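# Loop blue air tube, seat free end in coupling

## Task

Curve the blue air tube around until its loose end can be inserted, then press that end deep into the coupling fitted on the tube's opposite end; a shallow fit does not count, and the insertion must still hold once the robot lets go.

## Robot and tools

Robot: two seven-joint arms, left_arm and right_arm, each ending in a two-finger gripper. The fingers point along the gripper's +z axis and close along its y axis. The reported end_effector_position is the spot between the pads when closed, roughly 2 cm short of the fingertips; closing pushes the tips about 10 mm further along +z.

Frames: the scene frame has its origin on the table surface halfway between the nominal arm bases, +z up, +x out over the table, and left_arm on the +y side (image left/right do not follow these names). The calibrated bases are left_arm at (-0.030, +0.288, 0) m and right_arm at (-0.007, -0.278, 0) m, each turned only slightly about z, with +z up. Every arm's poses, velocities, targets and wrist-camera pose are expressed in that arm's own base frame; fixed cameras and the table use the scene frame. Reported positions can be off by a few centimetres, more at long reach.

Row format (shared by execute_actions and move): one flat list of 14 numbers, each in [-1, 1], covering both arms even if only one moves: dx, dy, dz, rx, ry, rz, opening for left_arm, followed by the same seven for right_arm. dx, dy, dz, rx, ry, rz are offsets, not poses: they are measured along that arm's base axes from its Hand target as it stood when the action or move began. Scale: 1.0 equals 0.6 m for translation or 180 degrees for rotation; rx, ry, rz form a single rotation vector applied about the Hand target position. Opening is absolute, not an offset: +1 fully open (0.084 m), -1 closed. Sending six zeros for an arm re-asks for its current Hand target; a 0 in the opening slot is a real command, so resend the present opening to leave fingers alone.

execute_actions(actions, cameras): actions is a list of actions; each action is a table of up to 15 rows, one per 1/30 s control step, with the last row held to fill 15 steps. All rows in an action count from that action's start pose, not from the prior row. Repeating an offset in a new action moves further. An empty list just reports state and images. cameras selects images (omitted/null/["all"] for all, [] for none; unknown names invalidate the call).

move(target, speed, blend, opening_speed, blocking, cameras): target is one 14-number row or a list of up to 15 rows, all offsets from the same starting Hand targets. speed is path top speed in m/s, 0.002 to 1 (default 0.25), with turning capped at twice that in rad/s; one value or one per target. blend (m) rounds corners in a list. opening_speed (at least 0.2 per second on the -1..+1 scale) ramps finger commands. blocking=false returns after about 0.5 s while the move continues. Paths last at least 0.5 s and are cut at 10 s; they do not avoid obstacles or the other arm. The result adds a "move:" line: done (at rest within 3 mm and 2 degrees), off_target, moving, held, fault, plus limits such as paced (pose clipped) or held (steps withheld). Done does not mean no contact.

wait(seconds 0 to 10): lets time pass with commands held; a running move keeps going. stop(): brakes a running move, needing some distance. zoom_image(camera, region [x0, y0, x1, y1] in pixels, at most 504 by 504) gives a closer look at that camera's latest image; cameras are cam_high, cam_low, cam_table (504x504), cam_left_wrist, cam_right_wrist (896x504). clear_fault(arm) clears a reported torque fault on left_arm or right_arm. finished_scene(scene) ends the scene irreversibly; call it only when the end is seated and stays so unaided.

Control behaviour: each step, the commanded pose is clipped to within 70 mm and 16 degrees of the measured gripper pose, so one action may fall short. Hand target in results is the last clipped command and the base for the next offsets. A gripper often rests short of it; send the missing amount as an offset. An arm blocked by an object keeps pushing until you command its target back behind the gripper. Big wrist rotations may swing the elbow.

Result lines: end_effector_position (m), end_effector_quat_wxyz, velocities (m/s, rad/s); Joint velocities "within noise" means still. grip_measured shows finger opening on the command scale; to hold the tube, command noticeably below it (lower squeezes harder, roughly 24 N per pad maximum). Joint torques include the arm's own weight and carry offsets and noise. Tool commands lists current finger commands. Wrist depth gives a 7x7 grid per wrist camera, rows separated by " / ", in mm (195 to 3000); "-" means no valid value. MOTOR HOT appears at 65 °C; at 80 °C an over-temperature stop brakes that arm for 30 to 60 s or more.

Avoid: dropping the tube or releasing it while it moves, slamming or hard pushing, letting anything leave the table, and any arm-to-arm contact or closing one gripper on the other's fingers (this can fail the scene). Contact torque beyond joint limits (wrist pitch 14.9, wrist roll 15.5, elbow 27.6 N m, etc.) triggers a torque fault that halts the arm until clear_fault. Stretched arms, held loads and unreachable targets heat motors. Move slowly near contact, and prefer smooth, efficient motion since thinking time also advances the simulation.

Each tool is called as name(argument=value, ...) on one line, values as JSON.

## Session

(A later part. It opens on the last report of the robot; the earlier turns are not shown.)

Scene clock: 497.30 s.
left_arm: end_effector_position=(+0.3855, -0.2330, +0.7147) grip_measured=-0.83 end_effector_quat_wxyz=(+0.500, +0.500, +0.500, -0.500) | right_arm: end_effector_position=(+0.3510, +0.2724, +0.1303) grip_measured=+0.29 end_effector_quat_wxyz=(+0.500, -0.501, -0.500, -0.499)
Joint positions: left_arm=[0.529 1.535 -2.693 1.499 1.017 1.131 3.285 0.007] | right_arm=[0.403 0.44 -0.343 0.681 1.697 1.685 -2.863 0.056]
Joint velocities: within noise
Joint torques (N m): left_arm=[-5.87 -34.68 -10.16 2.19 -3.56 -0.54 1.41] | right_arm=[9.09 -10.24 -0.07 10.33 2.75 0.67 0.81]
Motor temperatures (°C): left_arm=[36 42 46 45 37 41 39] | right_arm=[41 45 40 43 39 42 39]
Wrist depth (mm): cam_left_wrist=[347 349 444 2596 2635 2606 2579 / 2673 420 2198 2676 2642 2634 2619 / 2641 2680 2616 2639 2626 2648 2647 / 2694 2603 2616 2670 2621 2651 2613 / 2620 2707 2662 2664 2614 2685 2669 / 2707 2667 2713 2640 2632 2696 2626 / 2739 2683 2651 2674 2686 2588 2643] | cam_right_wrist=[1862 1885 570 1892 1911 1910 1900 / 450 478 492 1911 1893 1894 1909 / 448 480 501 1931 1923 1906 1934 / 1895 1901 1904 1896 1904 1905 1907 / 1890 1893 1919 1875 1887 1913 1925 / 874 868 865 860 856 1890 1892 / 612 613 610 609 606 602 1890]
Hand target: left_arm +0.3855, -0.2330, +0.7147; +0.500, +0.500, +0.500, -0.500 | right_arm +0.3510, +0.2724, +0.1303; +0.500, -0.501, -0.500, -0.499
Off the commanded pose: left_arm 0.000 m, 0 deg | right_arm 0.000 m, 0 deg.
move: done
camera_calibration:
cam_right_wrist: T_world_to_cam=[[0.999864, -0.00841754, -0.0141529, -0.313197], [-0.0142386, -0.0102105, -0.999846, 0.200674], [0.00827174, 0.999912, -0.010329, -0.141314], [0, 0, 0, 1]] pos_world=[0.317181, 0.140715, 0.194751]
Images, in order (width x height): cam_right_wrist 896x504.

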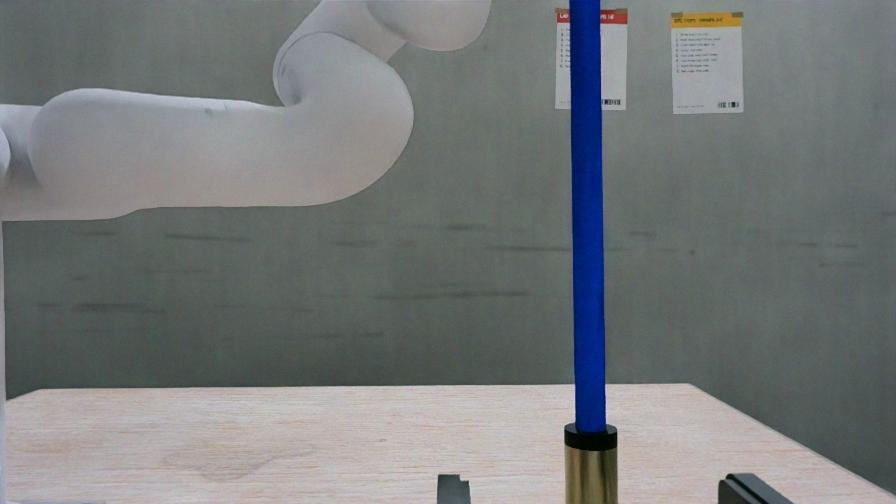

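move(target=[[0,0,0,0,0,0,-1,0.005,0.0,0.002,0,0,0,0.3],[0,0,0,0,0,0,-1,0.005,0.058,0.002,0,0,0,0.3],[0,0,0,0,0,0,-1,0.005,0.059,0.002,0,0,0,-1]], speed=0.08, opening_speed=0.8, cameras=["cam_right_wrist","cam_low","cam_high"])

Scene clock: 503.90 s.
left_arm: end_effector_position=(+0.3855, -0.2330, +0.7147) grip_measured=-0.83 end_effector_quat_wxyz=(+0.500, +0.500, +0.500, -0.500) | right_arm: end_effector_position=(+0.3540, +0.3078, +0.1315) grip_measured=-0.69 end_effector_quat_wxyz=(+0.500, -0.501, -0.500, -0.499)
Joint positions: left_arm=[0.529 1.535 -2.693 1.499 1.017 1.131 3.285 0.007] | right_arm=[0.456 0.441 -0.291 0.701 1.789 1.634 -2.845 0.014]
Joint velocities: within noise
Joint torques (N m): left_arm=[-6.57 -35.33 -9.56 1.66 -3.45 -0.46 1.4] | right_arm=[8.61 -11.12 -0.07 10.41 2.03 0.77 0.77]
Motor temperatures (°C): left_arm=[36 42 47 44 37 41 39] | right_arm=[41 44 40 44 39 42 39]
Wrist depth (mm): cam_left_wrist=[338 346 454 2670 2635 2608 2564 / 2666 419 2251 2649 2613 2643 2648 / 2658 2683 2662 2667 2610 2672 2645 / 2618 2713 2633 2647 2554 2665 2621 / 2685 2688 2664 2711 2640 2649 2641 / 2675 2737 2669 2660 2642 2609 2600 / 2591 2631 2628 2646 2598 2634 2616] | cam_right_wrist=[1860 1839 512 1850 1852 1867 1868 / 409 447 455 1842 1865 1878 1878 / 416 454 481 1852 1865 1842 1868 / 1850 1838 1882 1849 1883 1862 1891 / 1846 1871 1857 1867 1875 1859 1879 / 875 878 872 863 860 1887 1889 / 616 616 613 611 610 554 1884]
Hand target: left_arm +0.3855, -0.2330, +0.7147; +0.500, +0.500, +0.500, -0.500 | right_arm +0.3540, +0.3078, +0.1315; +0.500, -0.501, -0.500, -0.499
Off the commanded pose: left_arm 0.000 m, 0 deg | right_arm 0.000 m, 0 deg.
move: done
camera_calibration:
cam_right_wrist: T_world_to_cam=[[0.999864, -0.00841895, -0.014152, -0.315882], [-0.0142386, -0.0103105, -0.999845, 0.202296], [0.00827174, 0.999911, -0.010429, -0.176704], [0, 0, 0, 1]] pos_world=[0.320181, 0.176114, 0.195951]
Images, in order (width x height): cam_high 504x504, cam_low 504x504, cam_right_wrist 896x504.

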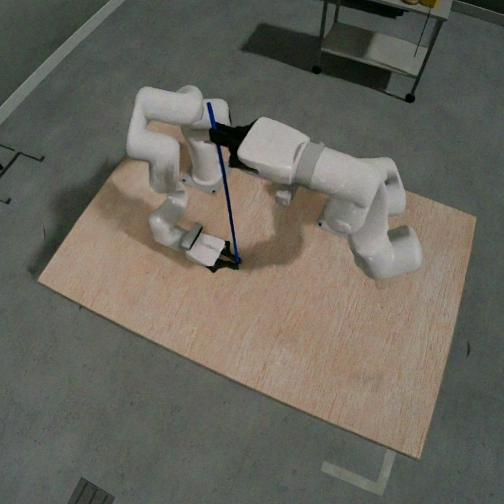

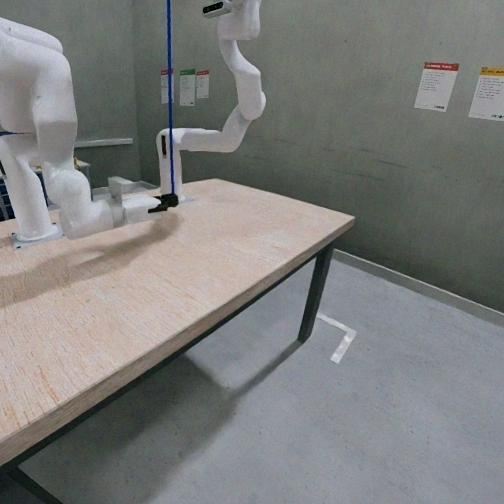

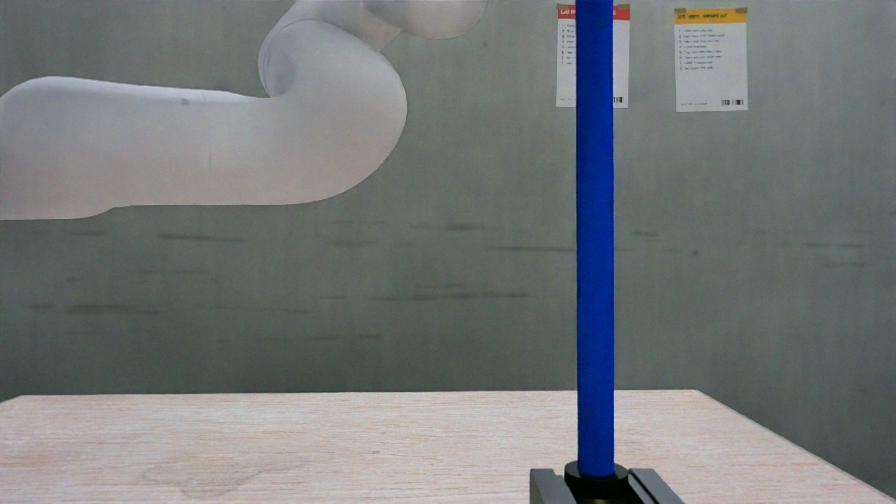

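move(target=[[0.1538,-0.0047,-0.0512,0.002,-0.0833,0,-1,-0.0878,0.0073,0.0275,-0.003,0.25,0,-1],[0.268,-0.0115,-0.1612,0.004,-0.1667,0,-1,-0.1353,0.014,0.1142,-0.006,0.5,0,-1],[0.3232,-0.0102,-0.2995,0.006,-0.25,0,-1,-0.1245,0.0142,0.2275,-0.009,0.75,0,-1]], speed=0.16, blend=0.02)

Scene clock: 523.27 s.
left_arm: end_effector_position=(+0.5794, -0.2390, +0.5350) grip_measured=-0.83 end_effector_quat_wxyz=(+0.649, +0.658, +0.275, -0.266) | right_arm: end_effector_position=(+0.2793, +0.3163, +0.2680) grip_measured=-0.69 end_effector_quat_wxyz=(+0.648, -0.658, +0.265, +0.277)
Joint positions: left_arm=[0.375 1.814 -2.626 1.77 1.125 1.272 4.534 0.007] | right_arm=[0.501 -0.231 -0.232 0.403 1.744 1.374 -0.179 0.014]
Joint velocities: within noise
Joint torques (N m): left_arm=[3.19 -36.65 -6.4 -17.07 2.79 -0.22 1.73] | right_arm=[8.97 -15.21 2.42 14.47 -1.17 0.44 0.9]
Motor temperatures (°C): left_arm=[36 43 46 43 37 41 39] | right_arm=[41 45 40 44 39 42 39]
Wrist depth (mm): cam_left_wrist=[676 2278 2647 2627 2607 2628 2625 / 783 2639 2636 2659 2630 2614 2631 / 2371 2661 2627 2607 2660 2584 2601 / 2664 2600 2644 2670 2597 2615 2634 / 2671 2674 2679 2631 2643 2576 2590 / 2654 2648 2652 2630 2661 2623 2631 / 2688 2700 2692 2241 2622 2609 2615] | cam_right_wrist=[1829 1847 1839 1842 646 478 382 / 1845 1833 1848 1835 793 548 433 / 1834 1832 1851 1845 1867 649 490 / 1831 395 408 441 1848 841 572 / 1839 388 417 478 407 1866 693 / 375 1842 1851 506 424 422 1854 / 1837 1860 1848 1860 - 405 1867]
Hand target: left_arm +0.5794, -0.2391, +0.5350; +0.649, +0.658, +0.275, -0.266 | right_arm +0.2793, +0.3163, +0.2680; +0.648, -0.658, +0.265, +0.277
Off the commanded pose: left_arm 0.000 m, 0 deg | right_arm 0.000 m, 0 deg.
move: done
camera_calibration:
cam_left_wrist: T_world_to_cam=[[0.713904, 0.0168131, 0.700041, -0.757411], [-0.700064, -0.00547563, 0.714059, 0.0898258], [0.0158387, -0.999844, 0.00786118, -0.123335], [0, 0, 0, 1]] pos_world=[0.605556, -0.11009, 0.467048]
cam_right_wrist: T_world_to_cam=[[-0.716663, -0.0289711, -0.696817, 0.429691], [-0.696605, -0.0185319, 0.717216, 0.0708016], [-0.0336919, 0.999408, -0.00690029, -0.172261], [0, 0, 0, 1]] pos_world=[0.351461, 0.18592, 0.247447]

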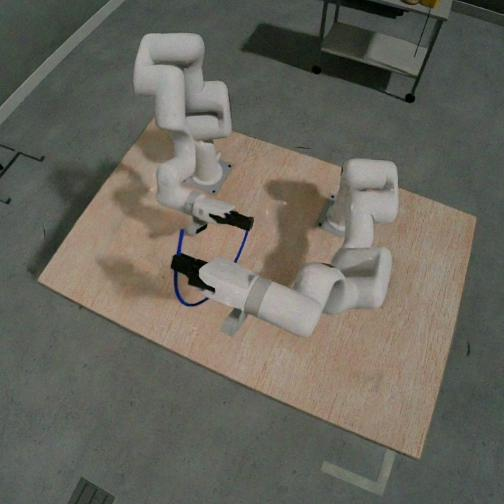

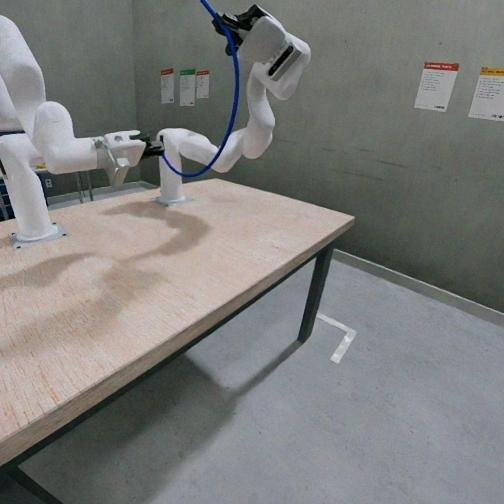

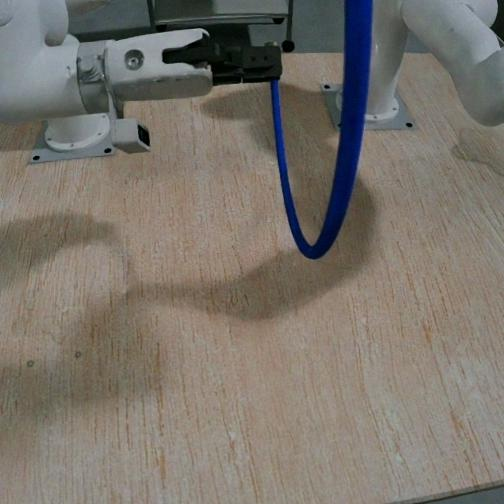

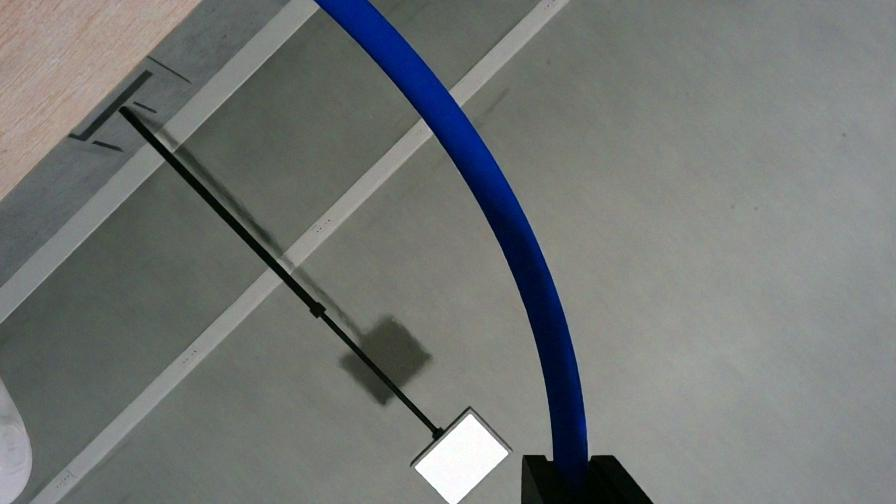

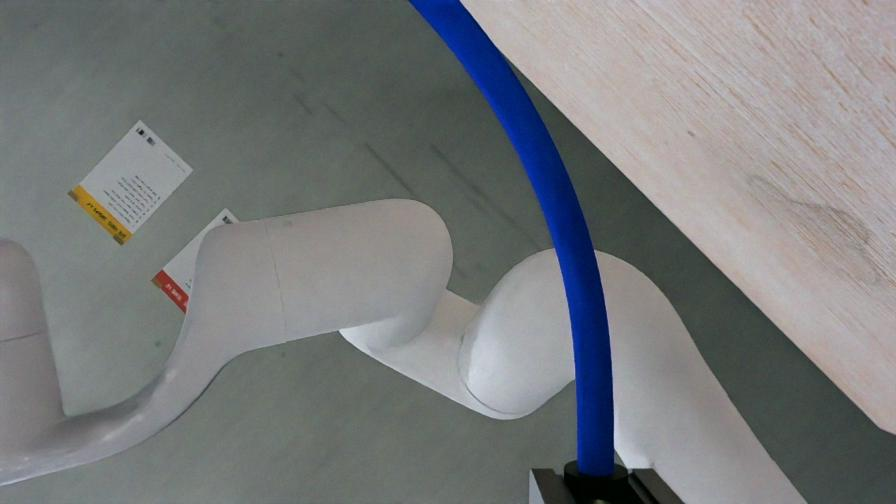

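move(target=[[-0.0149,-0.0003,-0.125,0.002,-0.0833,0,-1,0.0483,0.0006,0.1,-0.003,0.25,0,-1],[-0.0594,-0.0013,-0.21,0.004,-0.1667,0,-1,0.11,0.0013,0.1617,-0.006,0.5,0,-1],[-0.0852,-0.002,-0.2583,0.006,-0.25,0,-1,0.1525,0.0018,0.1867,-0.009,0.75,0,-1]], speed=0.16, blend=0.01)

Scene clock: 539.37 s.
left_arm: end_effector_position=(+0.5283, -0.2403, +0.3800) grip_measured=-0.83 end_effector_quat_wxyz=(+0.699, +0.715, +0.008, +0.008) | right_arm: end_effector_position=(+0.3707, +0.3174, +0.3801) grip_measured=-0.69 end_effector_quat_wxyz=(-0.005, -0.003, +0.703, +0.711)
Joint positions: left_arm=[0.816 2.096 -2.15 1.242 1.001 0.982 5.436 0.008] | right_arm=[0.51 -0.19 -0.285 0.751 1.669 1.372 2.49 0.014]
Joint velocities: within noise
Joint torques (N m): left_arm=[7.56 -0.57 -11.07 -14.33 -3.76 -2.91 1.63] | right_arm=[9.16 -5.62 -1.09 16.43 -1.09 1.3 1]
Motor temperatures (°C): left_arm=[36 43 46 45 37 41 39] | right_arm=[41 44 40 49 39 42 39]
Wrist depth (mm): cam_left_wrist=[1750 2572 2647 2655 2623 2594 2574 / 1570 2618 2612 2624 2614 2618 2621 / 547 2591 2593 2614 2654 2663 2606 / 548 777 2631 2617 2621 2577 2599 / - 773 2629 2630 2665 2682 2689 / 551 773 2657 2675 2629 2636 2654 / 550 2624 2758 2603 2630 2580 2645] | cam_right_wrist=[558 488 1860 1833 1855 1870 1861 / 559 496 1843 1849 1851 1850 1883 / 559 520 568 1843 1846 1864 1874 / 633 474 1837 1856 1857 1869 1852 / 592 480 425 1849 1863 1879 1863 / 557 869 1831 352 1868 1871 1881 / 631 864 - 345 1837 1866 1873]
Hand target: left_arm +0.5283, -0.2403, +0.3800; +0.699, +0.715, +0.008, +0.008 | right_arm +0.3708, +0.3174, +0.3800; -0.005, -0.003, +0.703, +0.711
Off the commanded pose: left_arm 0.000 m, 0 deg | right_arm 0.000 m, 0 deg.
joint sent to its limit (left arm) — joint 2 (shoulder), upper limit. The joint targets still meet the commanded pose.
move: done
camera_calibration:
cam_left_wrist: T_world_to_cam=[[0.00968124, -0.000111294, 0.999953, -0.358409], [-0.999873, -0.0126405, 0.00967906, 0.588977], [0.0126388, -0.99992, -0.000233655, -0.117811], [0, 0, 0, 1]] pos_world=[0.593861, -0.110397, 0.352664]
cam_right_wrist: T_world_to_cam=[[0.0146012, -0.0203437, 0.999686, -0.345277], [0.999892, 0.00196436, -0.0145642, -0.303178], [-0.00166746, 0.999791, 0.0203702, -0.19193], [0, 0, 0, 1]] pos_world=[0.307866, 0.185461, 0.344663]

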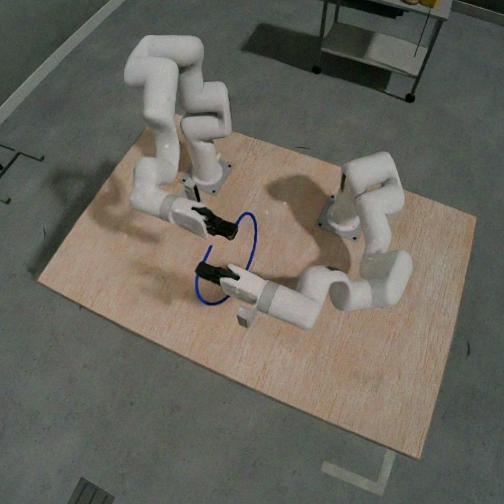

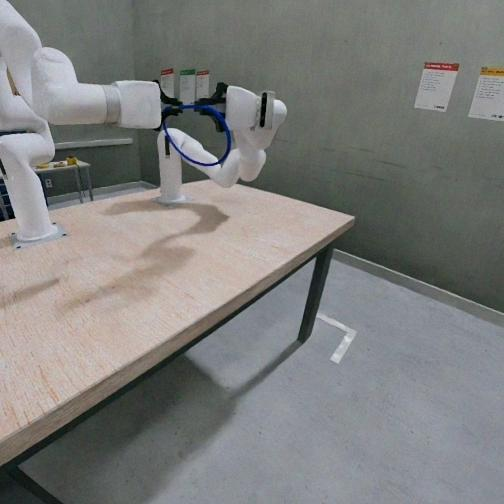

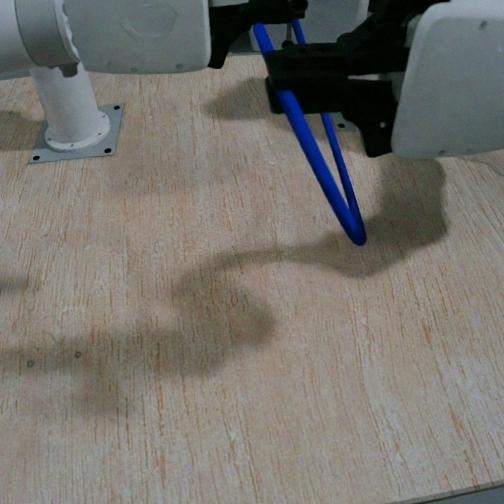

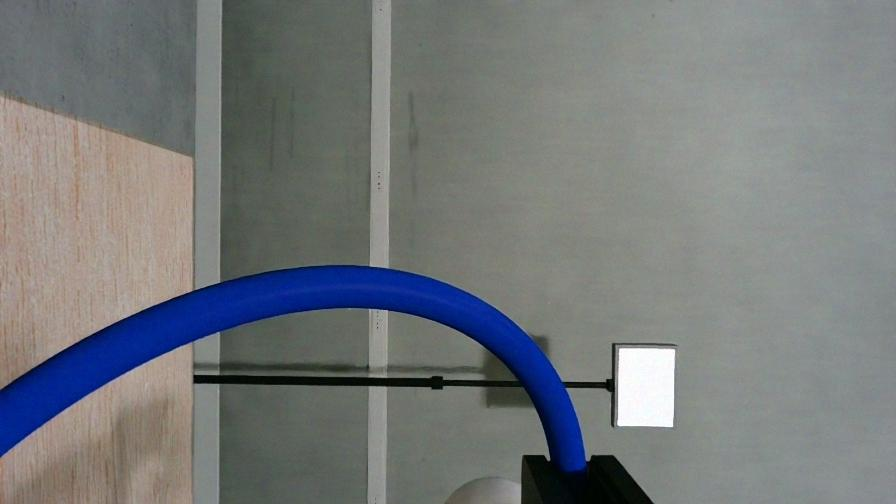

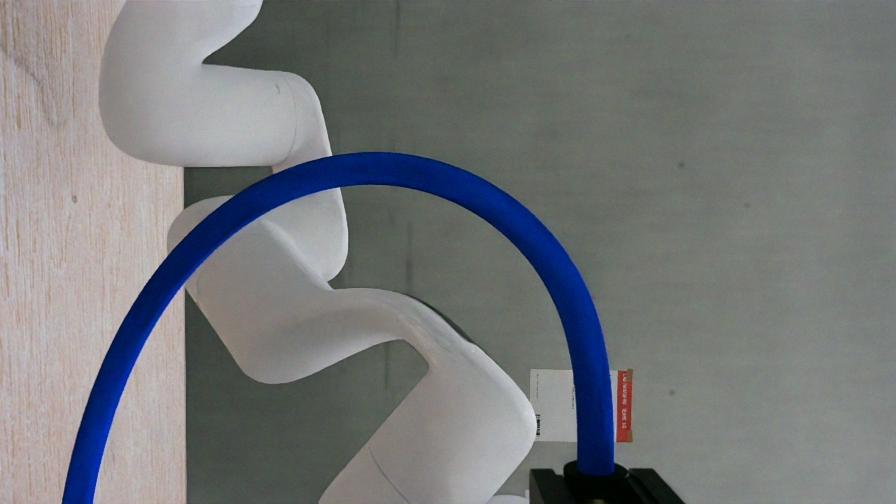

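zoom_image(camera="cam_low", region=[130, 60, 260, 190])

zoom_image(camera="cam_high", region=[180, 190, 290, 300])

zoom_image(camera="cam_table", region=[200, 0, 330, 130])

Scaled by 3.877 from the camera's 504x504 image, which has a finer 720x720 frame.

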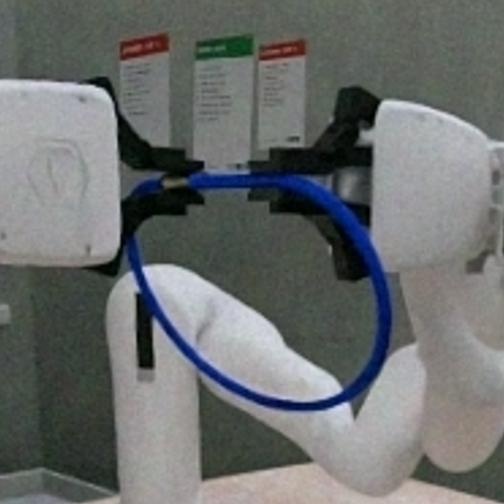

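Scaled by 4.582 from the camera's 504x504 image, which has a finer 720x720 frame.

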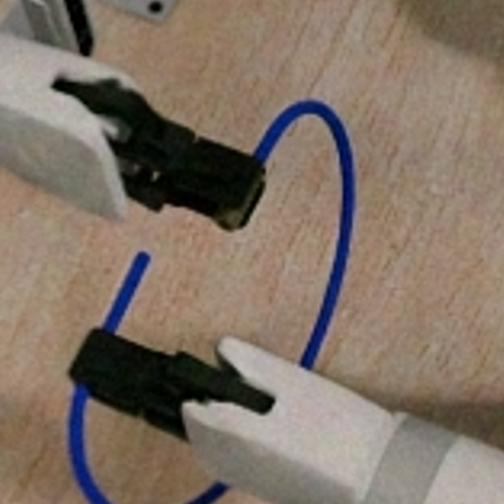

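Scaled by 3.877 from the camera's 504x504 image, which has a finer 720x720 frame.

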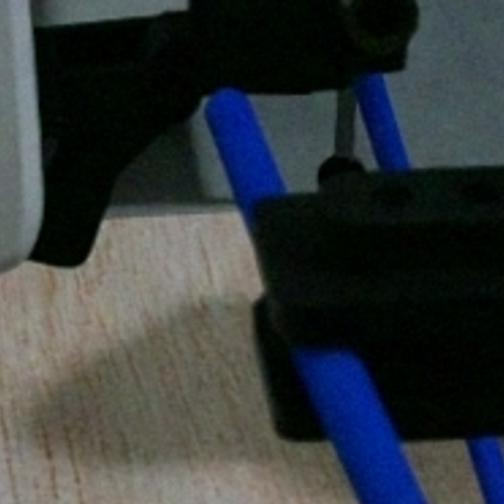

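move(target=[-0.0013,0.055,0,0,0,0,-1,0,0,0,0,0,0,-1], speed=0.05, cameras=["cam_low","cam_high","cam_table"])

zoom_image(camera="cam_low", region=[150, 80, 220, 150])

zoom_image(camera="cam_high", region=[190, 210, 260, 280])

zoom_image(camera="cam_table", region=[230, 0, 330, 100])

Scene clock: 567.70 s.
left_arm: end_effector_position=(+0.5275, -0.2074, +0.3800) grip_measured=-0.83 end_effector_quat_wxyz=(+0.699, +0.716, +0.008, +0.008) | right_arm: end_effector_position=(+0.3708, +0.3174, +0.3800) grip_measured=-0.69 end_effector_quat_wxyz=(-0.005, -0.003, +0.703, +0.711)
Joint positions: left_arm=[0.884 2.096 -2.154 1.241 0.942 1.031 5.465 0.007] | right_arm=[0.51 -0.19 -0.285 0.751 1.669 1.371 2.49 0.014]
Joint velocities: within noise
Joint torques (N m): left_arm=[7.82 -6.83 -15.95 -6.08 -4.09 0.11 1.73] | right_arm=[-6.15 -6.8 1.59 14.63 -0.46 0.85 0.66]
Motor temperatures (°C): left_arm=[36 42 49 45 37 42 39] | right_arm=[41 44 40 51 39 41 39]
Wrist depth (mm): cam_left_wrist=[1583 2562 2673 2699 2656 2624 2646 / 1502 2709 2680 2645 2636 2625 2659 / 546 769 2747 2710 2593 2670 2618 / 546 768 2636 2675 2665 2669 2688 / 551 841 2695 2674 2641 2685 2646 / 551 839 2697 2644 2721 2629 2682 / 552 848 2692 2698 2685 2698 2672] | cam_right_wrist=[558 497 1848 1850 1846 1870 1860 / 560 507 1842 1862 1851 1869 1868 / 592 557 581 1858 1869 1878 1871 / 592 512 574 1826 1866 1851 1854 / 590 731 454 438 1867 1871 1859 / 592 1854 1858 385 1848 1858 1869 / 591 869 - 378 1866 1859 1876]
Hand target: left_arm +0.5275, -0.2073, +0.3800; +0.699, +0.715, +0.008, +0.008 | right_arm +0.3708, +0.3174, +0.3800; -0.005, -0.003, +0.703, +0.711
Off the commanded pose: left_arm 0.000 m, 0 deg | right_arm 0.000 m, 0 deg.
joint sent to its limit (left arm) — joint 2 (shoulder), upper limit. The joint targets still meet the commanded pose.
move: done
Images, in order (width x height): cam_high 504x504, cam_low 504x504, cam_table 504x504.

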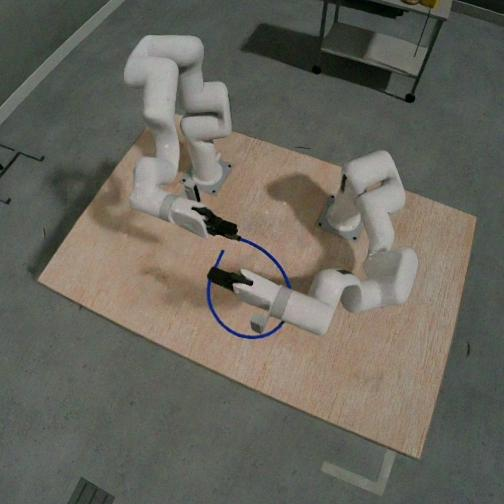

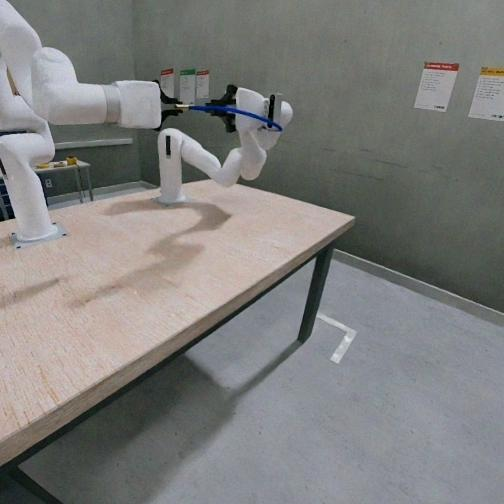

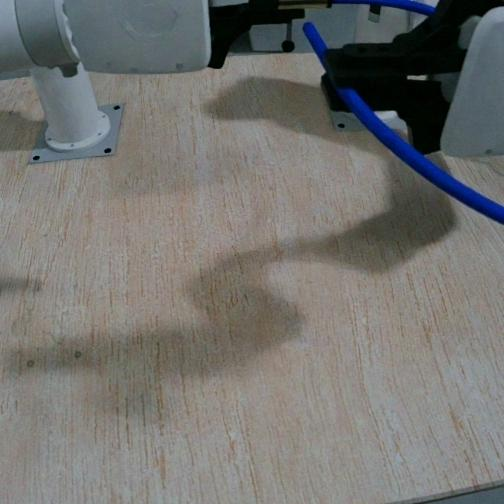

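Scaled by 7.200 from the camera's 504x504 image, which has a finer 720x720 frame.

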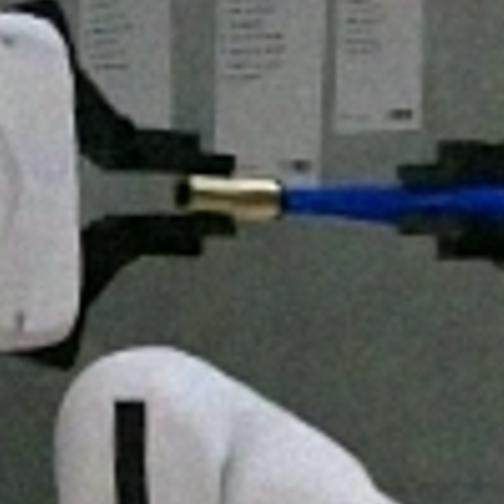

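Scaled by 7.200 from the camera's 504x504 image, which has a finer 720x720 frame.

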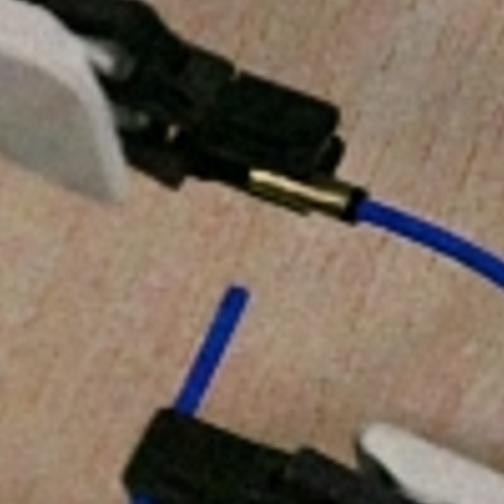

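Scaled by 5.040 from the camera's 504x504 image, which has a finer 720x720 frame.

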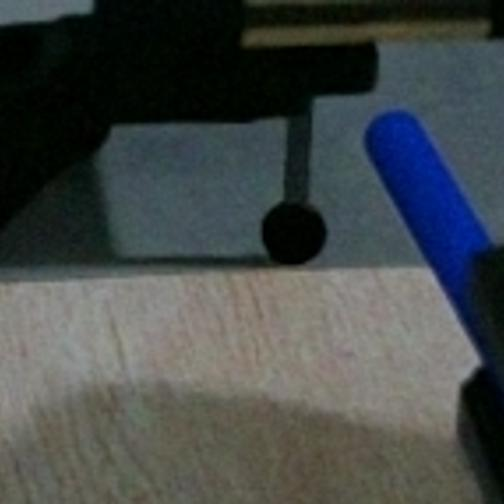

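move(target=[[-0.05,-0.02,0.28,-0.006,0.25,0,-1,-0.015,-0.1,-0.1,0,0,0,-1],[-0.2367,-0.0427,0.5578,-0.012,0.5,0,-1,-0.03,-0.19,-0.2,0,0,0,-1]], speed=0.15, blend=0.02)

Scene clock: 593.33 s.
left_arm: end_effector_position=(+0.3855, -0.2329, +0.7148) grip_measured=-0.83 end_effector_quat_wxyz=(+0.500, +0.500, +0.500, -0.500) | right_arm: end_effector_position=(+0.3528, +0.2034, +0.2600) grip_measured=-0.69 end_effector_quat_wxyz=(-0.005, -0.003, +0.703, +0.711)
Joint positions: left_arm=[0.928 1.276 -2.405 1.442 0.397 0.838 3.605 0.007] | right_arm=[0.337 0.027 -0.496 0.625 1.444 1.687 2.167 0.014]
Joint velocities: within noise
Joint torques (N m): left_arm=[7.42 -28.4 -14.06 9.5 -3.7 -0.64 -1.11] | right_arm=[-9.72 -6.09 -2.4 13.65 -1.07 2.21 -0.6]
Motor temperatures (°C): left_arm=[36 42 54 43 37 42 39] | right_arm=[41 44 40 50 39 42 39]
Wrist depth (mm): cam_left_wrist=[2689 447 451 2671 2615 2642 2651 / 399 441 495 2632 2630 2642 2644 / 2673 2643 2709 2649 2608 2621 2647 / 2623 2687 2701 2677 2658 2630 2623 / 2651 2669 2621 2644 2654 2679 2685 / 2661 2672 2670 2601 2610 2670 2629 / 2691 2668 2657 2654 2676 2620 2656] | cam_right_wrist=[397 586 1951 1945 616 1957 1970 / 397 585 1948 1957 646 712 1963 / 397 583 1964 1953 669 648 1971 / 397 584 1957 1959 1971 622 1970 / 396 582 1969 1965 1956 1986 1974 / 396 579 1957 1978 1982 1977 1981 / 395 579 1970 1956 1982 1965 1999]
Hand target: left_arm +0.3855, -0.2329, +0.7147; +0.500, +0.500, +0.500, -0.500 | right_arm +0.3528, +0.2034, +0.2600; -0.005, -0.003, +0.703, +0.711
Off the commanded pose: left_arm 0.000 m, 0 deg | right_arm 0.000 m, 0 deg.
move: done
camera_calibration:
cam_left_wrist: T_world_to_cam=[[0.999665, 0.0238461, -0.0100996, -0.345943], [0.00981559, 0.0119966, 0.99988, -0.648117], [0.0239644, -0.999644, 0.0117585, -0.121391], [0, 0, 0, 1]] pos_world=[0.355098, -0.105323, 0.645973]
cam_right_wrist: T_world_to_cam=[[0.0146988, -0.0202448, 0.999687, -0.227408], [0.999891, 0.0018641, -0.014664, -0.286773], [-0.00156665, 0.999793, 0.02027, -0.0755459], [0, 0, 0, 1]] pos_world=[0.289966, 0.0714611, 0.224663]

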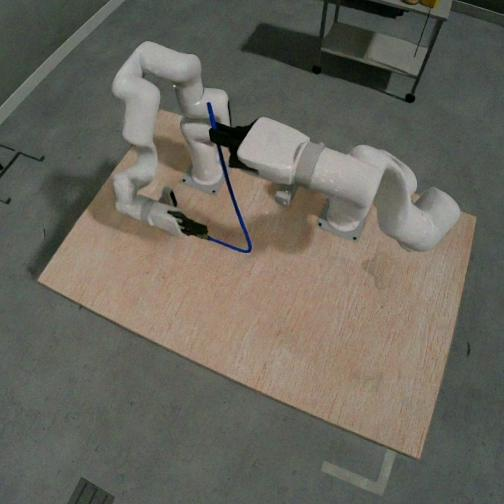

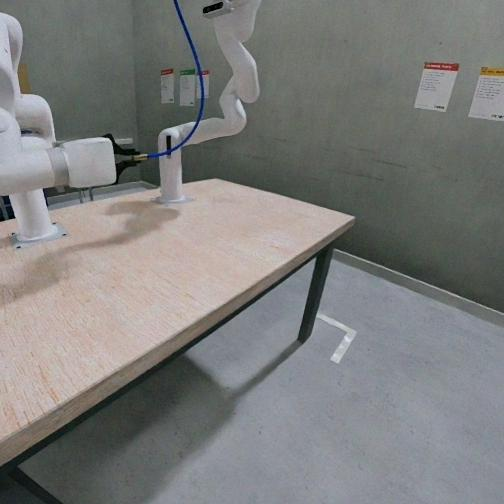

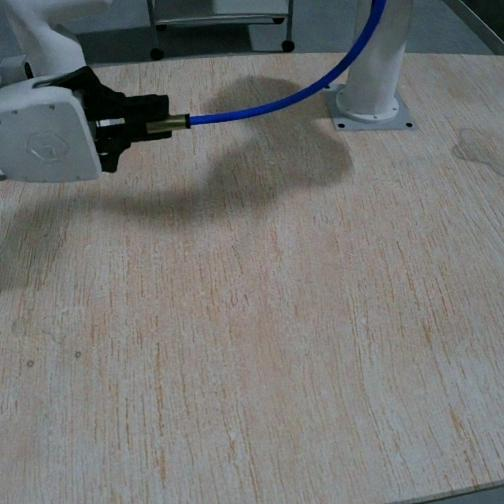

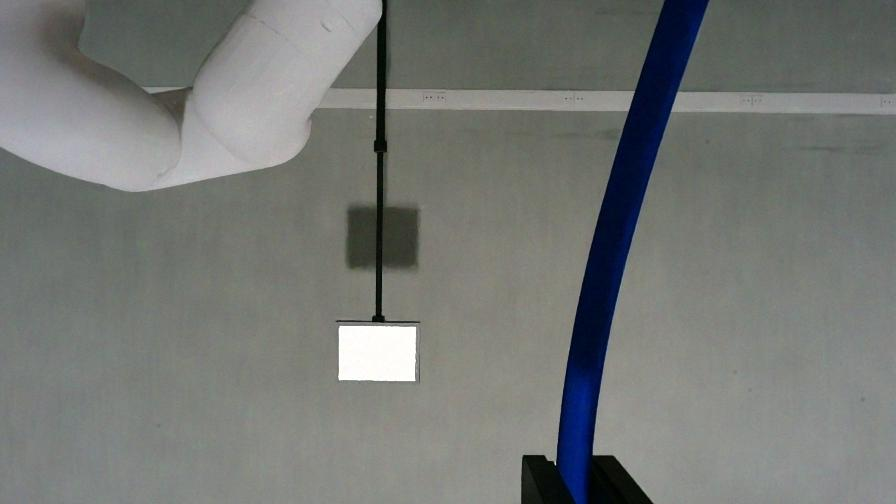

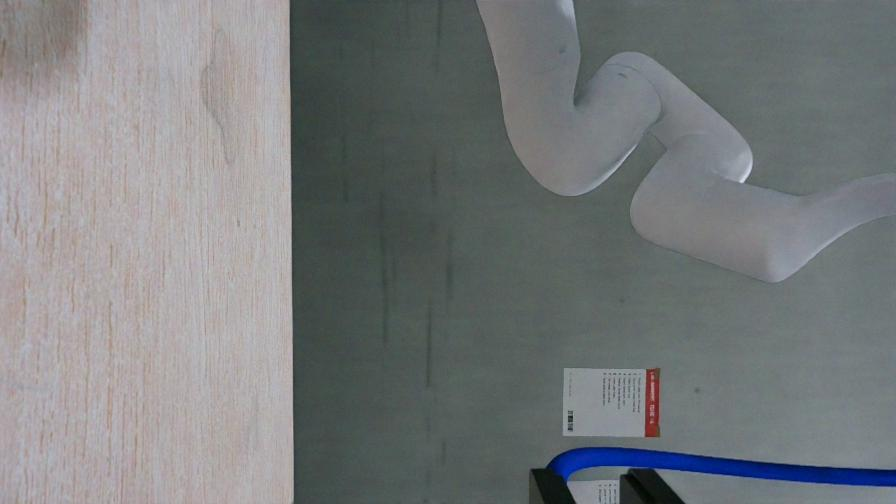

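move(target=[0,0,0,0,0,0,-1,0,-0.03,-0.08,0.05,0,0,-1], speed=0.1, cameras=[])

move(target=[0,0,0,0,0,0,-1,0,0,0,0,0,0,-0.2], opening_speed=0.2, cameras=["cam_low","cam_table"])

Scene clock: 600.23 s.
left_arm: end_effector_position=(+0.3855, -0.2329, +0.7147) grip_measured=-0.83 end_effector_quat_wxyz=(+0.500, +0.500, +0.500, -0.500) | right_arm: end_effector_position=(+0.3528, +0.1854, +0.2121) grip_measured=-0.69 end_effector_quat_wxyz=(-0.004, -0.004, +0.645, +0.764)
Joint positions: left_arm=[0.928 1.276 -2.405 1.442 0.397 0.839 3.605 0.007] | right_arm=[0.258 0.351 -0.494 0.687 1.481 1.96 1.929 0.014]
Joint velocities: within noise
Joint torques (N m): left_arm=[6.29 -27.4 -13.71 8.11 -3.63 -0.03 -0.95] | right_arm=[-9.7 -8.86 -0.22 11.08 -1.42 2.48 -0.64]
Motor temperatures (°C): left_arm=[36 42 54 43 37 41 39] | right_arm=[41 44 40 49 39 42 39]
Wrist depth (mm): cam_left_wrist=[373 381 442 2668 2663 2661 2643 / 2661 407 525 2625 2608 2611 2642 / 2722 2672 2620 2670 2648 2605 2650 / 2674 2660 2634 2663 2668 2639 2631 / 2693 2653 2669 2667 2554 2634 2629 / 2725 2702 2693 2685 2646 2591 2651 / 2701 2691 2630 2616 2634 2640 2666] | cam_right_wrist=[393 818 1937 620 2056 2131 2206 / 393 815 1947 679 699 2153 2222 / 391 814 1931 1977 700 744 2172 / 391 808 1926 2027 2039 653 584 / 389 811 1949 1993 2074 2143 572 / 389 804 1944 1997 2085 2136 2206 / 389 685 1954 2012 2065 2149 2216]
Hand target: left_arm +0.3855, -0.2329, +0.7147; +0.500, +0.500, +0.500, -0.500 | right_arm +0.3528, +0.1854, +0.2120; -0.005, -0.004, +0.645, +0.764
Off the commanded pose: left_arm 0.000 m, 0 deg | right_arm 0.000 m, 0 deg.
move: done
No camera images: "cameras" was empty.

Scene clock: 604.47 s.
left_arm: end_effector_position=(+0.3855, -0.2329, +0.7147) grip_measured=-0.83 end_effector_quat_wxyz=(+0.500, +0.500, +0.500, -0.500) | right_arm: end_effector_position=(+0.3528, +0.1854, +0.2120) grip_measured=-0.21 end_effector_quat_wxyz=(-0.005, -0.004, +0.645, +0.764)
Joint positions: left_arm=[0.928 1.276 -2.405 1.442 0.397 0.839 3.605 0.007] | right_arm=[0.258 0.351 -0.494 0.687 1.481 1.96 1.929 0.035]
Joint velocities: within noise
Joint torques (N m): left_arm=[4.78 -27.51 -13.2 8.91 -1.73 -2.07 -0.91] | right_arm=[-3.1 -17.28 -0.63 8.14 1.37 1.37 -0.43]
Motor temperatures (°C): left_arm=[36 42 53 43 37 41 39] | right_arm=[41 44 40 49 39 42 39]
Wrist depth (mm): cam_left_wrist=[373 380 444 2684 2664 2599 2645 / 2657 406 529 2645 2657 2613 2628 / 2706 2639 2694 2669 2693 2591 2636 / 2630 2684 2599 2649 2620 2712 2599 / 2631 2673 2653 2694 2611 2678 2631 / 2664 2662 2636 2655 2633 2631 2662 / 2672 2688 2703 2655 2687 2621 2638] | cam_right_wrist=[393 819 1951 624 2067 2130 2227 / 392 815 1944 681 702 2137 2201 / 391 818 1946 2004 696 744 2193 / 390 812 1936 2009 2046 652 586 / 390 808 1959 2002 2076 2127 570 / 390 596 1912 1998 2053 2135 2212 / 389 684 1952 2022 2076 2162 2216]
Hand target: left_arm +0.3855, -0.2329, +0.7147; +0.500, +0.500, +0.500, -0.500 | right_arm +0.3528, +0.1854, +0.2120; -0.005, -0.004, +0.645, +0.764
Off the commanded pose: left_arm 0.000 m, 0 deg | right_arm 0.000 m, 0 deg.
move: done
Images, in order (width x height): cam_low 504x504, cam_table 504x504.

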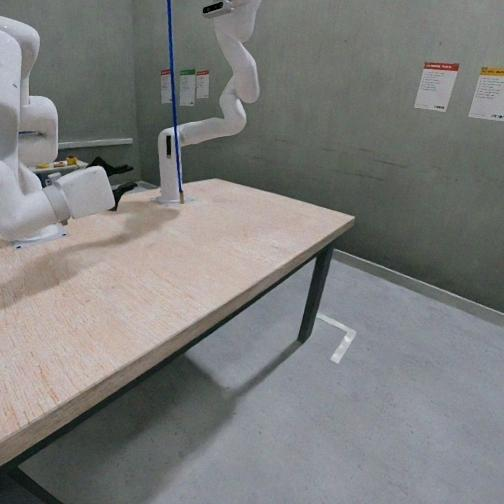

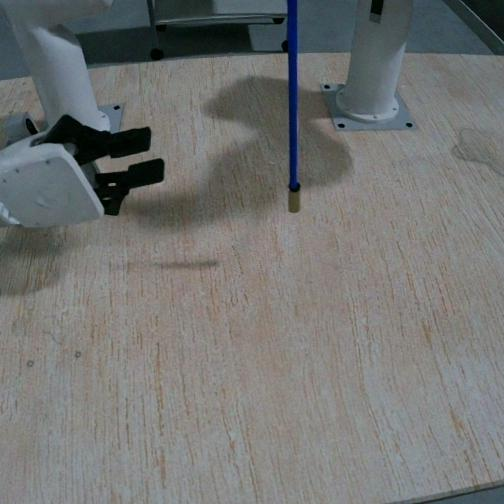

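move(target=[0,0,0,0,0,0,-1,0,-0.12,-0.02,-0.05,0,0,0.3], speed=0.15, cameras=[])

move(target=[[0,0,0,0,0,0,-1,0,0,0,0.003,-0.25,0,0.3],[0,0,0,0,0,0,-1,0,0,0,0.006,-0.5,0,0.3],[0,0,0,0,0,0,-1,0,0,-0.05,0.009,-0.75,0,0.3],[0,0,0,0,0,0,-1,0,0,-0.1,0.012,-0.999,0,0.3]], speed=0.25, blend=0.02, cameras=[])

move(target=[[0,0,0,0,0,0,-1,0,0,0,0.003,-0.25,0,0.3],[0,0,0,0,0,0,-1,0,0,0,0.006,-0.5,0,0.3]], speed=0.25, blend=0.02)

Scene clock: 625.40 s.
left_arm: end_effector_position=(+0.3855, -0.2329, +0.7147) grip_measured=-0.83 end_effector_quat_wxyz=(+0.500, +0.500, +0.500, -0.500) | right_arm: end_effector_position=(+0.3528, +0.1135, +0.2001) grip_measured=+0.29 end_effector_quat_wxyz=(-0.005, -0.003, +0.703, +0.711)
Joint positions: left_arm=[0.928 1.276 -2.405 1.442 0.397 0.839 3.605 0.007] | right_arm=[0.185 0.325 -0.613 0.748 1.274 1.923 1.963 0.056]
Joint velocities: within noise
Joint torques (N m): left_arm=[-5 -25.24 -10.17 9.15 2.62 -2.78 -0.8] | right_arm=[-9.77 -13.92 -5.06 11.75 -1.27 0.84 0.85]
Motor temperatures (°C): left_arm=[36 43 51 43 37 42 39] | right_arm=[41 45 40 45 39 42 39]
Wrist depth (mm): cam_left_wrist=[386 397 472 2648 2620 2629 2616 / 2698 413 554 2634 2636 2638 2584 / 2732 2653 2628 2656 2623 2664 2606 / 2592 2652 2659 2605 2674 2693 2576 / 2703 2664 2672 2659 2619 2631 2637 / 2660 2718 2669 2661 2668 2654 2640 / 2686 2664 2666 2656 2663 2657 2601] | cam_right_wrist=[300 441 1017 2053 675 2068 2061 / 299 440 1008 2052 728 779 2064 / 299 439 1009 2046 760 750 2056 / 299 437 1003 2052 2049 738 2068 / 298 438 997 2052 2079 2079 2066 / 298 436 606 2063 2058 2039 2058 / 297 436 819 2040 2064 2053 2095]
Hand target: left_arm +0.3855, -0.2329, +0.7147; +0.500, +0.500, +0.500, -0.500 | right_arm +0.3528, +0.1134, +0.2000; -0.005, -0.003, +0.703, +0.711
Off the commanded pose: left_arm 0.000 m, 0 deg | right_arm 0.000 m, 0 deg.
move: done
No camera images: "cameras" was empty.

Scene clock: 632.30 s.
left_arm: end_effector_position=(+0.3855, -0.2329, +0.7147) grip_measured=-0.83 end_effector_quat_wxyz=(+0.500, +0.500, +0.500, -0.500) | right_arm: end_effector_position=(+0.3528, +0.1134, +0.1400) grip_measured=+0.29 end_effector_quat_wxyz=(+0.703, -0.711, -0.003, +0.006)
Joint positions: left_arm=[0.928 1.276 -2.405 1.442 0.397 0.839 3.605 0.007] | right_arm=[0.034 0.477 -0.439 0.79 1.27 1.86 -1.297 0.056]
Joint velocities: within noise
Joint torques (N m): left_arm=[-6.04 -24.52 -10.48 8.87 1.92 -2.77 -0.85] | right_arm=[-9.74 -10.94 -0.84 10.53 2.96 2.44 -0.59]
Motor temperatures (°C): left_arm=[36 43 50 43 37 42 39] | right_arm=[41 45 40 46 39 42 39]
Wrist depth (mm): cam_left_wrist=[2732 400 425 2681 2616 2696 2612 / 2689 485 558 2674 2642 2658 2635 / 2613 2660 2659 2615 2640 2653 2667 / 2710 2637 2628 2636 2594 2651 2659 / 2662 2645 2675 2685 2640 2650 2610 / 2687 2649 2659 2653 2658 2611 2653 / 2722 2656 2638 2628 2600 2612 2623] | cam_right_wrist=[2029 2029 2038 2050 763 438 286 / 2048 2037 2043 2027 765 439 286 / 2022 2039 2038 2044 772 441 287 / 2040 2050 2058 2054 776 442 287 / 2014 2055 2060 2051 778 443 288 / 651 729 2050 2063 781 444 289 / 2034 754 751 2077 788 403 289]
Hand target: left_arm +0.3855, -0.2329, +0.7147; +0.500, +0.500, +0.500, -0.500 | right_arm +0.3528, +0.1134, +0.1400; +0.703, -0.711, -0.003, +0.006
Off the commanded pose: left_arm 0.000 m, 0 deg | right_arm 0.000 m, 0 deg.
move: done
No camera images: "cameras" was empty.

Scene clock: 636.07 s.
left_arm: end_effector_position=(+0.3855, -0.2329, +0.7147) grip_measured=-0.83 end_effector_quat_wxyz=(+0.500, +0.500, +0.500, -0.500) | right_arm: end_effector_position=(+0.3528, +0.1134, +0.1400) grip_measured=+0.29 end_effector_quat_wxyz=(+0.501, -0.501, -0.499, -0.499)
Joint positions: left_arm=[0.928 1.276 -2.405 1.442 0.397 0.839 3.605 0.007] | right_arm=[-0.049 0.466 -0.356 0.781 1.264 1.832 -2.866 0.056]
Joint velocities: within noise
Joint torques (N m): left_arm=[-6.03 -24.1 -10.21 8.54 1.91 -2.7 -0.77] | right_arm=[-9.79 -10.75 -0.06 10.36 1.73 2.38 -0.72]
Motor temperatures (°C): left_arm=[36 43 50 43 36 43 39] | right_arm=[41 45 40 45 39 42 39]
Wrist depth (mm): cam_left_wrist=[2649 409 433 2611 2654 2670 2654 / 2732 473 572 2654 2647 2626 2673 / 2729 2598 2659 2623 2599 2629 2616 / 2678 2709 2619 2620 2609 2606 2653 / 2681 2668 2602 2655 2645 2668 2649 / 2695 2628 2692 2665 2666 2641 2620 / 2618 2698 2682 2646 2715 2626 2671] | cam_right_wrist=[2028 2051 754 2048 2055 2042 2070 / 2045 709 735 2046 2054 2066 2071 / 538 657 2042 2060 2051 2062 2084 / 553 2053 2056 2053 2073 2080 2069 / 555 2049 2031 2064 2065 2053 2065 / 542 921 907 795 892 2067 2076 / 540 645 638 637 631 631 2058]
Hand target: left_arm +0.3855, -0.2329, +0.7147; +0.500, +0.500, +0.500, -0.500 | right_arm +0.3528, +0.1134, +0.1400; +0.501, -0.501, -0.499, -0.499
Off the commanded pose: left_arm 0.000 m, 0 deg | right_arm 0.000 m, 0 deg.
move: done
camera_calibration:
cam_left_wrist: T_world_to_cam=[[0.999669, 0.0236503, -0.0100875, -0.345873], [0.00981539, 0.0115947, 0.999885, -0.648161], [0.0237645, -0.999653, 0.0113587, -0.121059], [0, 0, 0, 1]] pos_world=[0.354997, -0.105322, 0.645972]
cam_right_wrist: T_world_to_cam=[[0.999815, -0.00834663, -0.0173513, -0.315717], [-0.0174378, -0.0104118, -0.999794, 0.209889], [0.00816425, 0.999911, -0.0105554, 0.0178377], [0, 0, 0, 1]] pos_world=[0.319173, -0.0182859, 0.204556]

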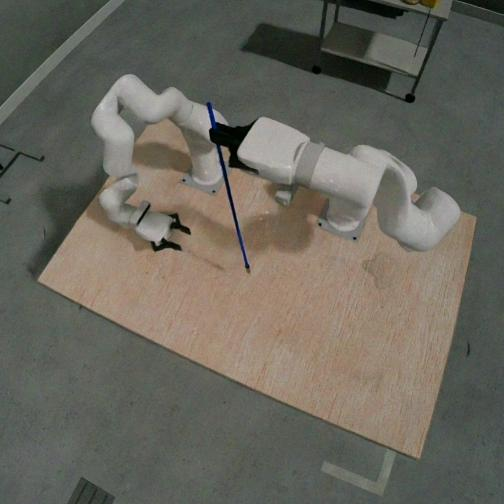

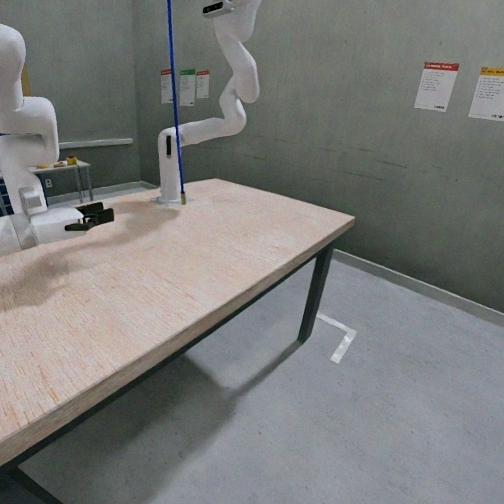

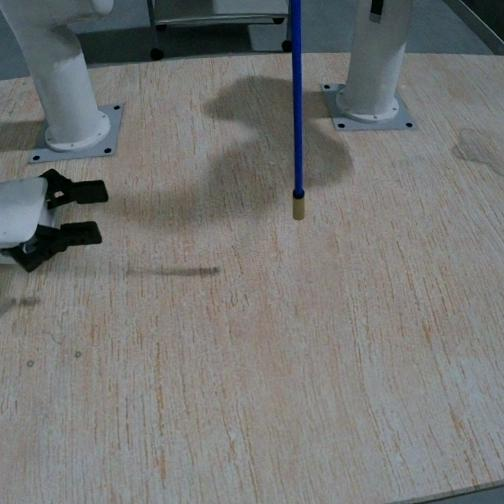

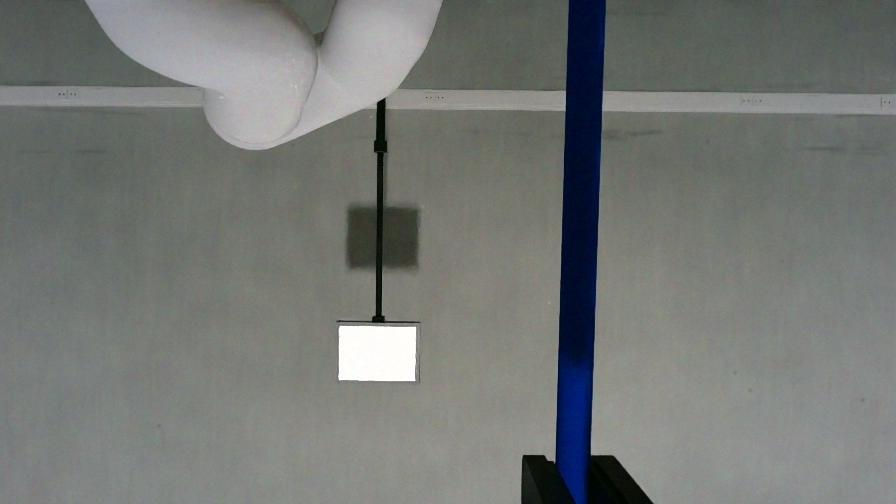

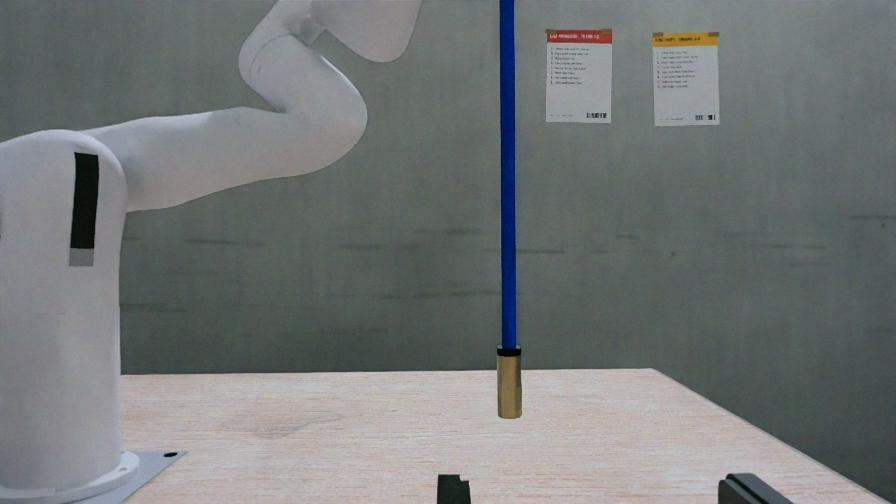

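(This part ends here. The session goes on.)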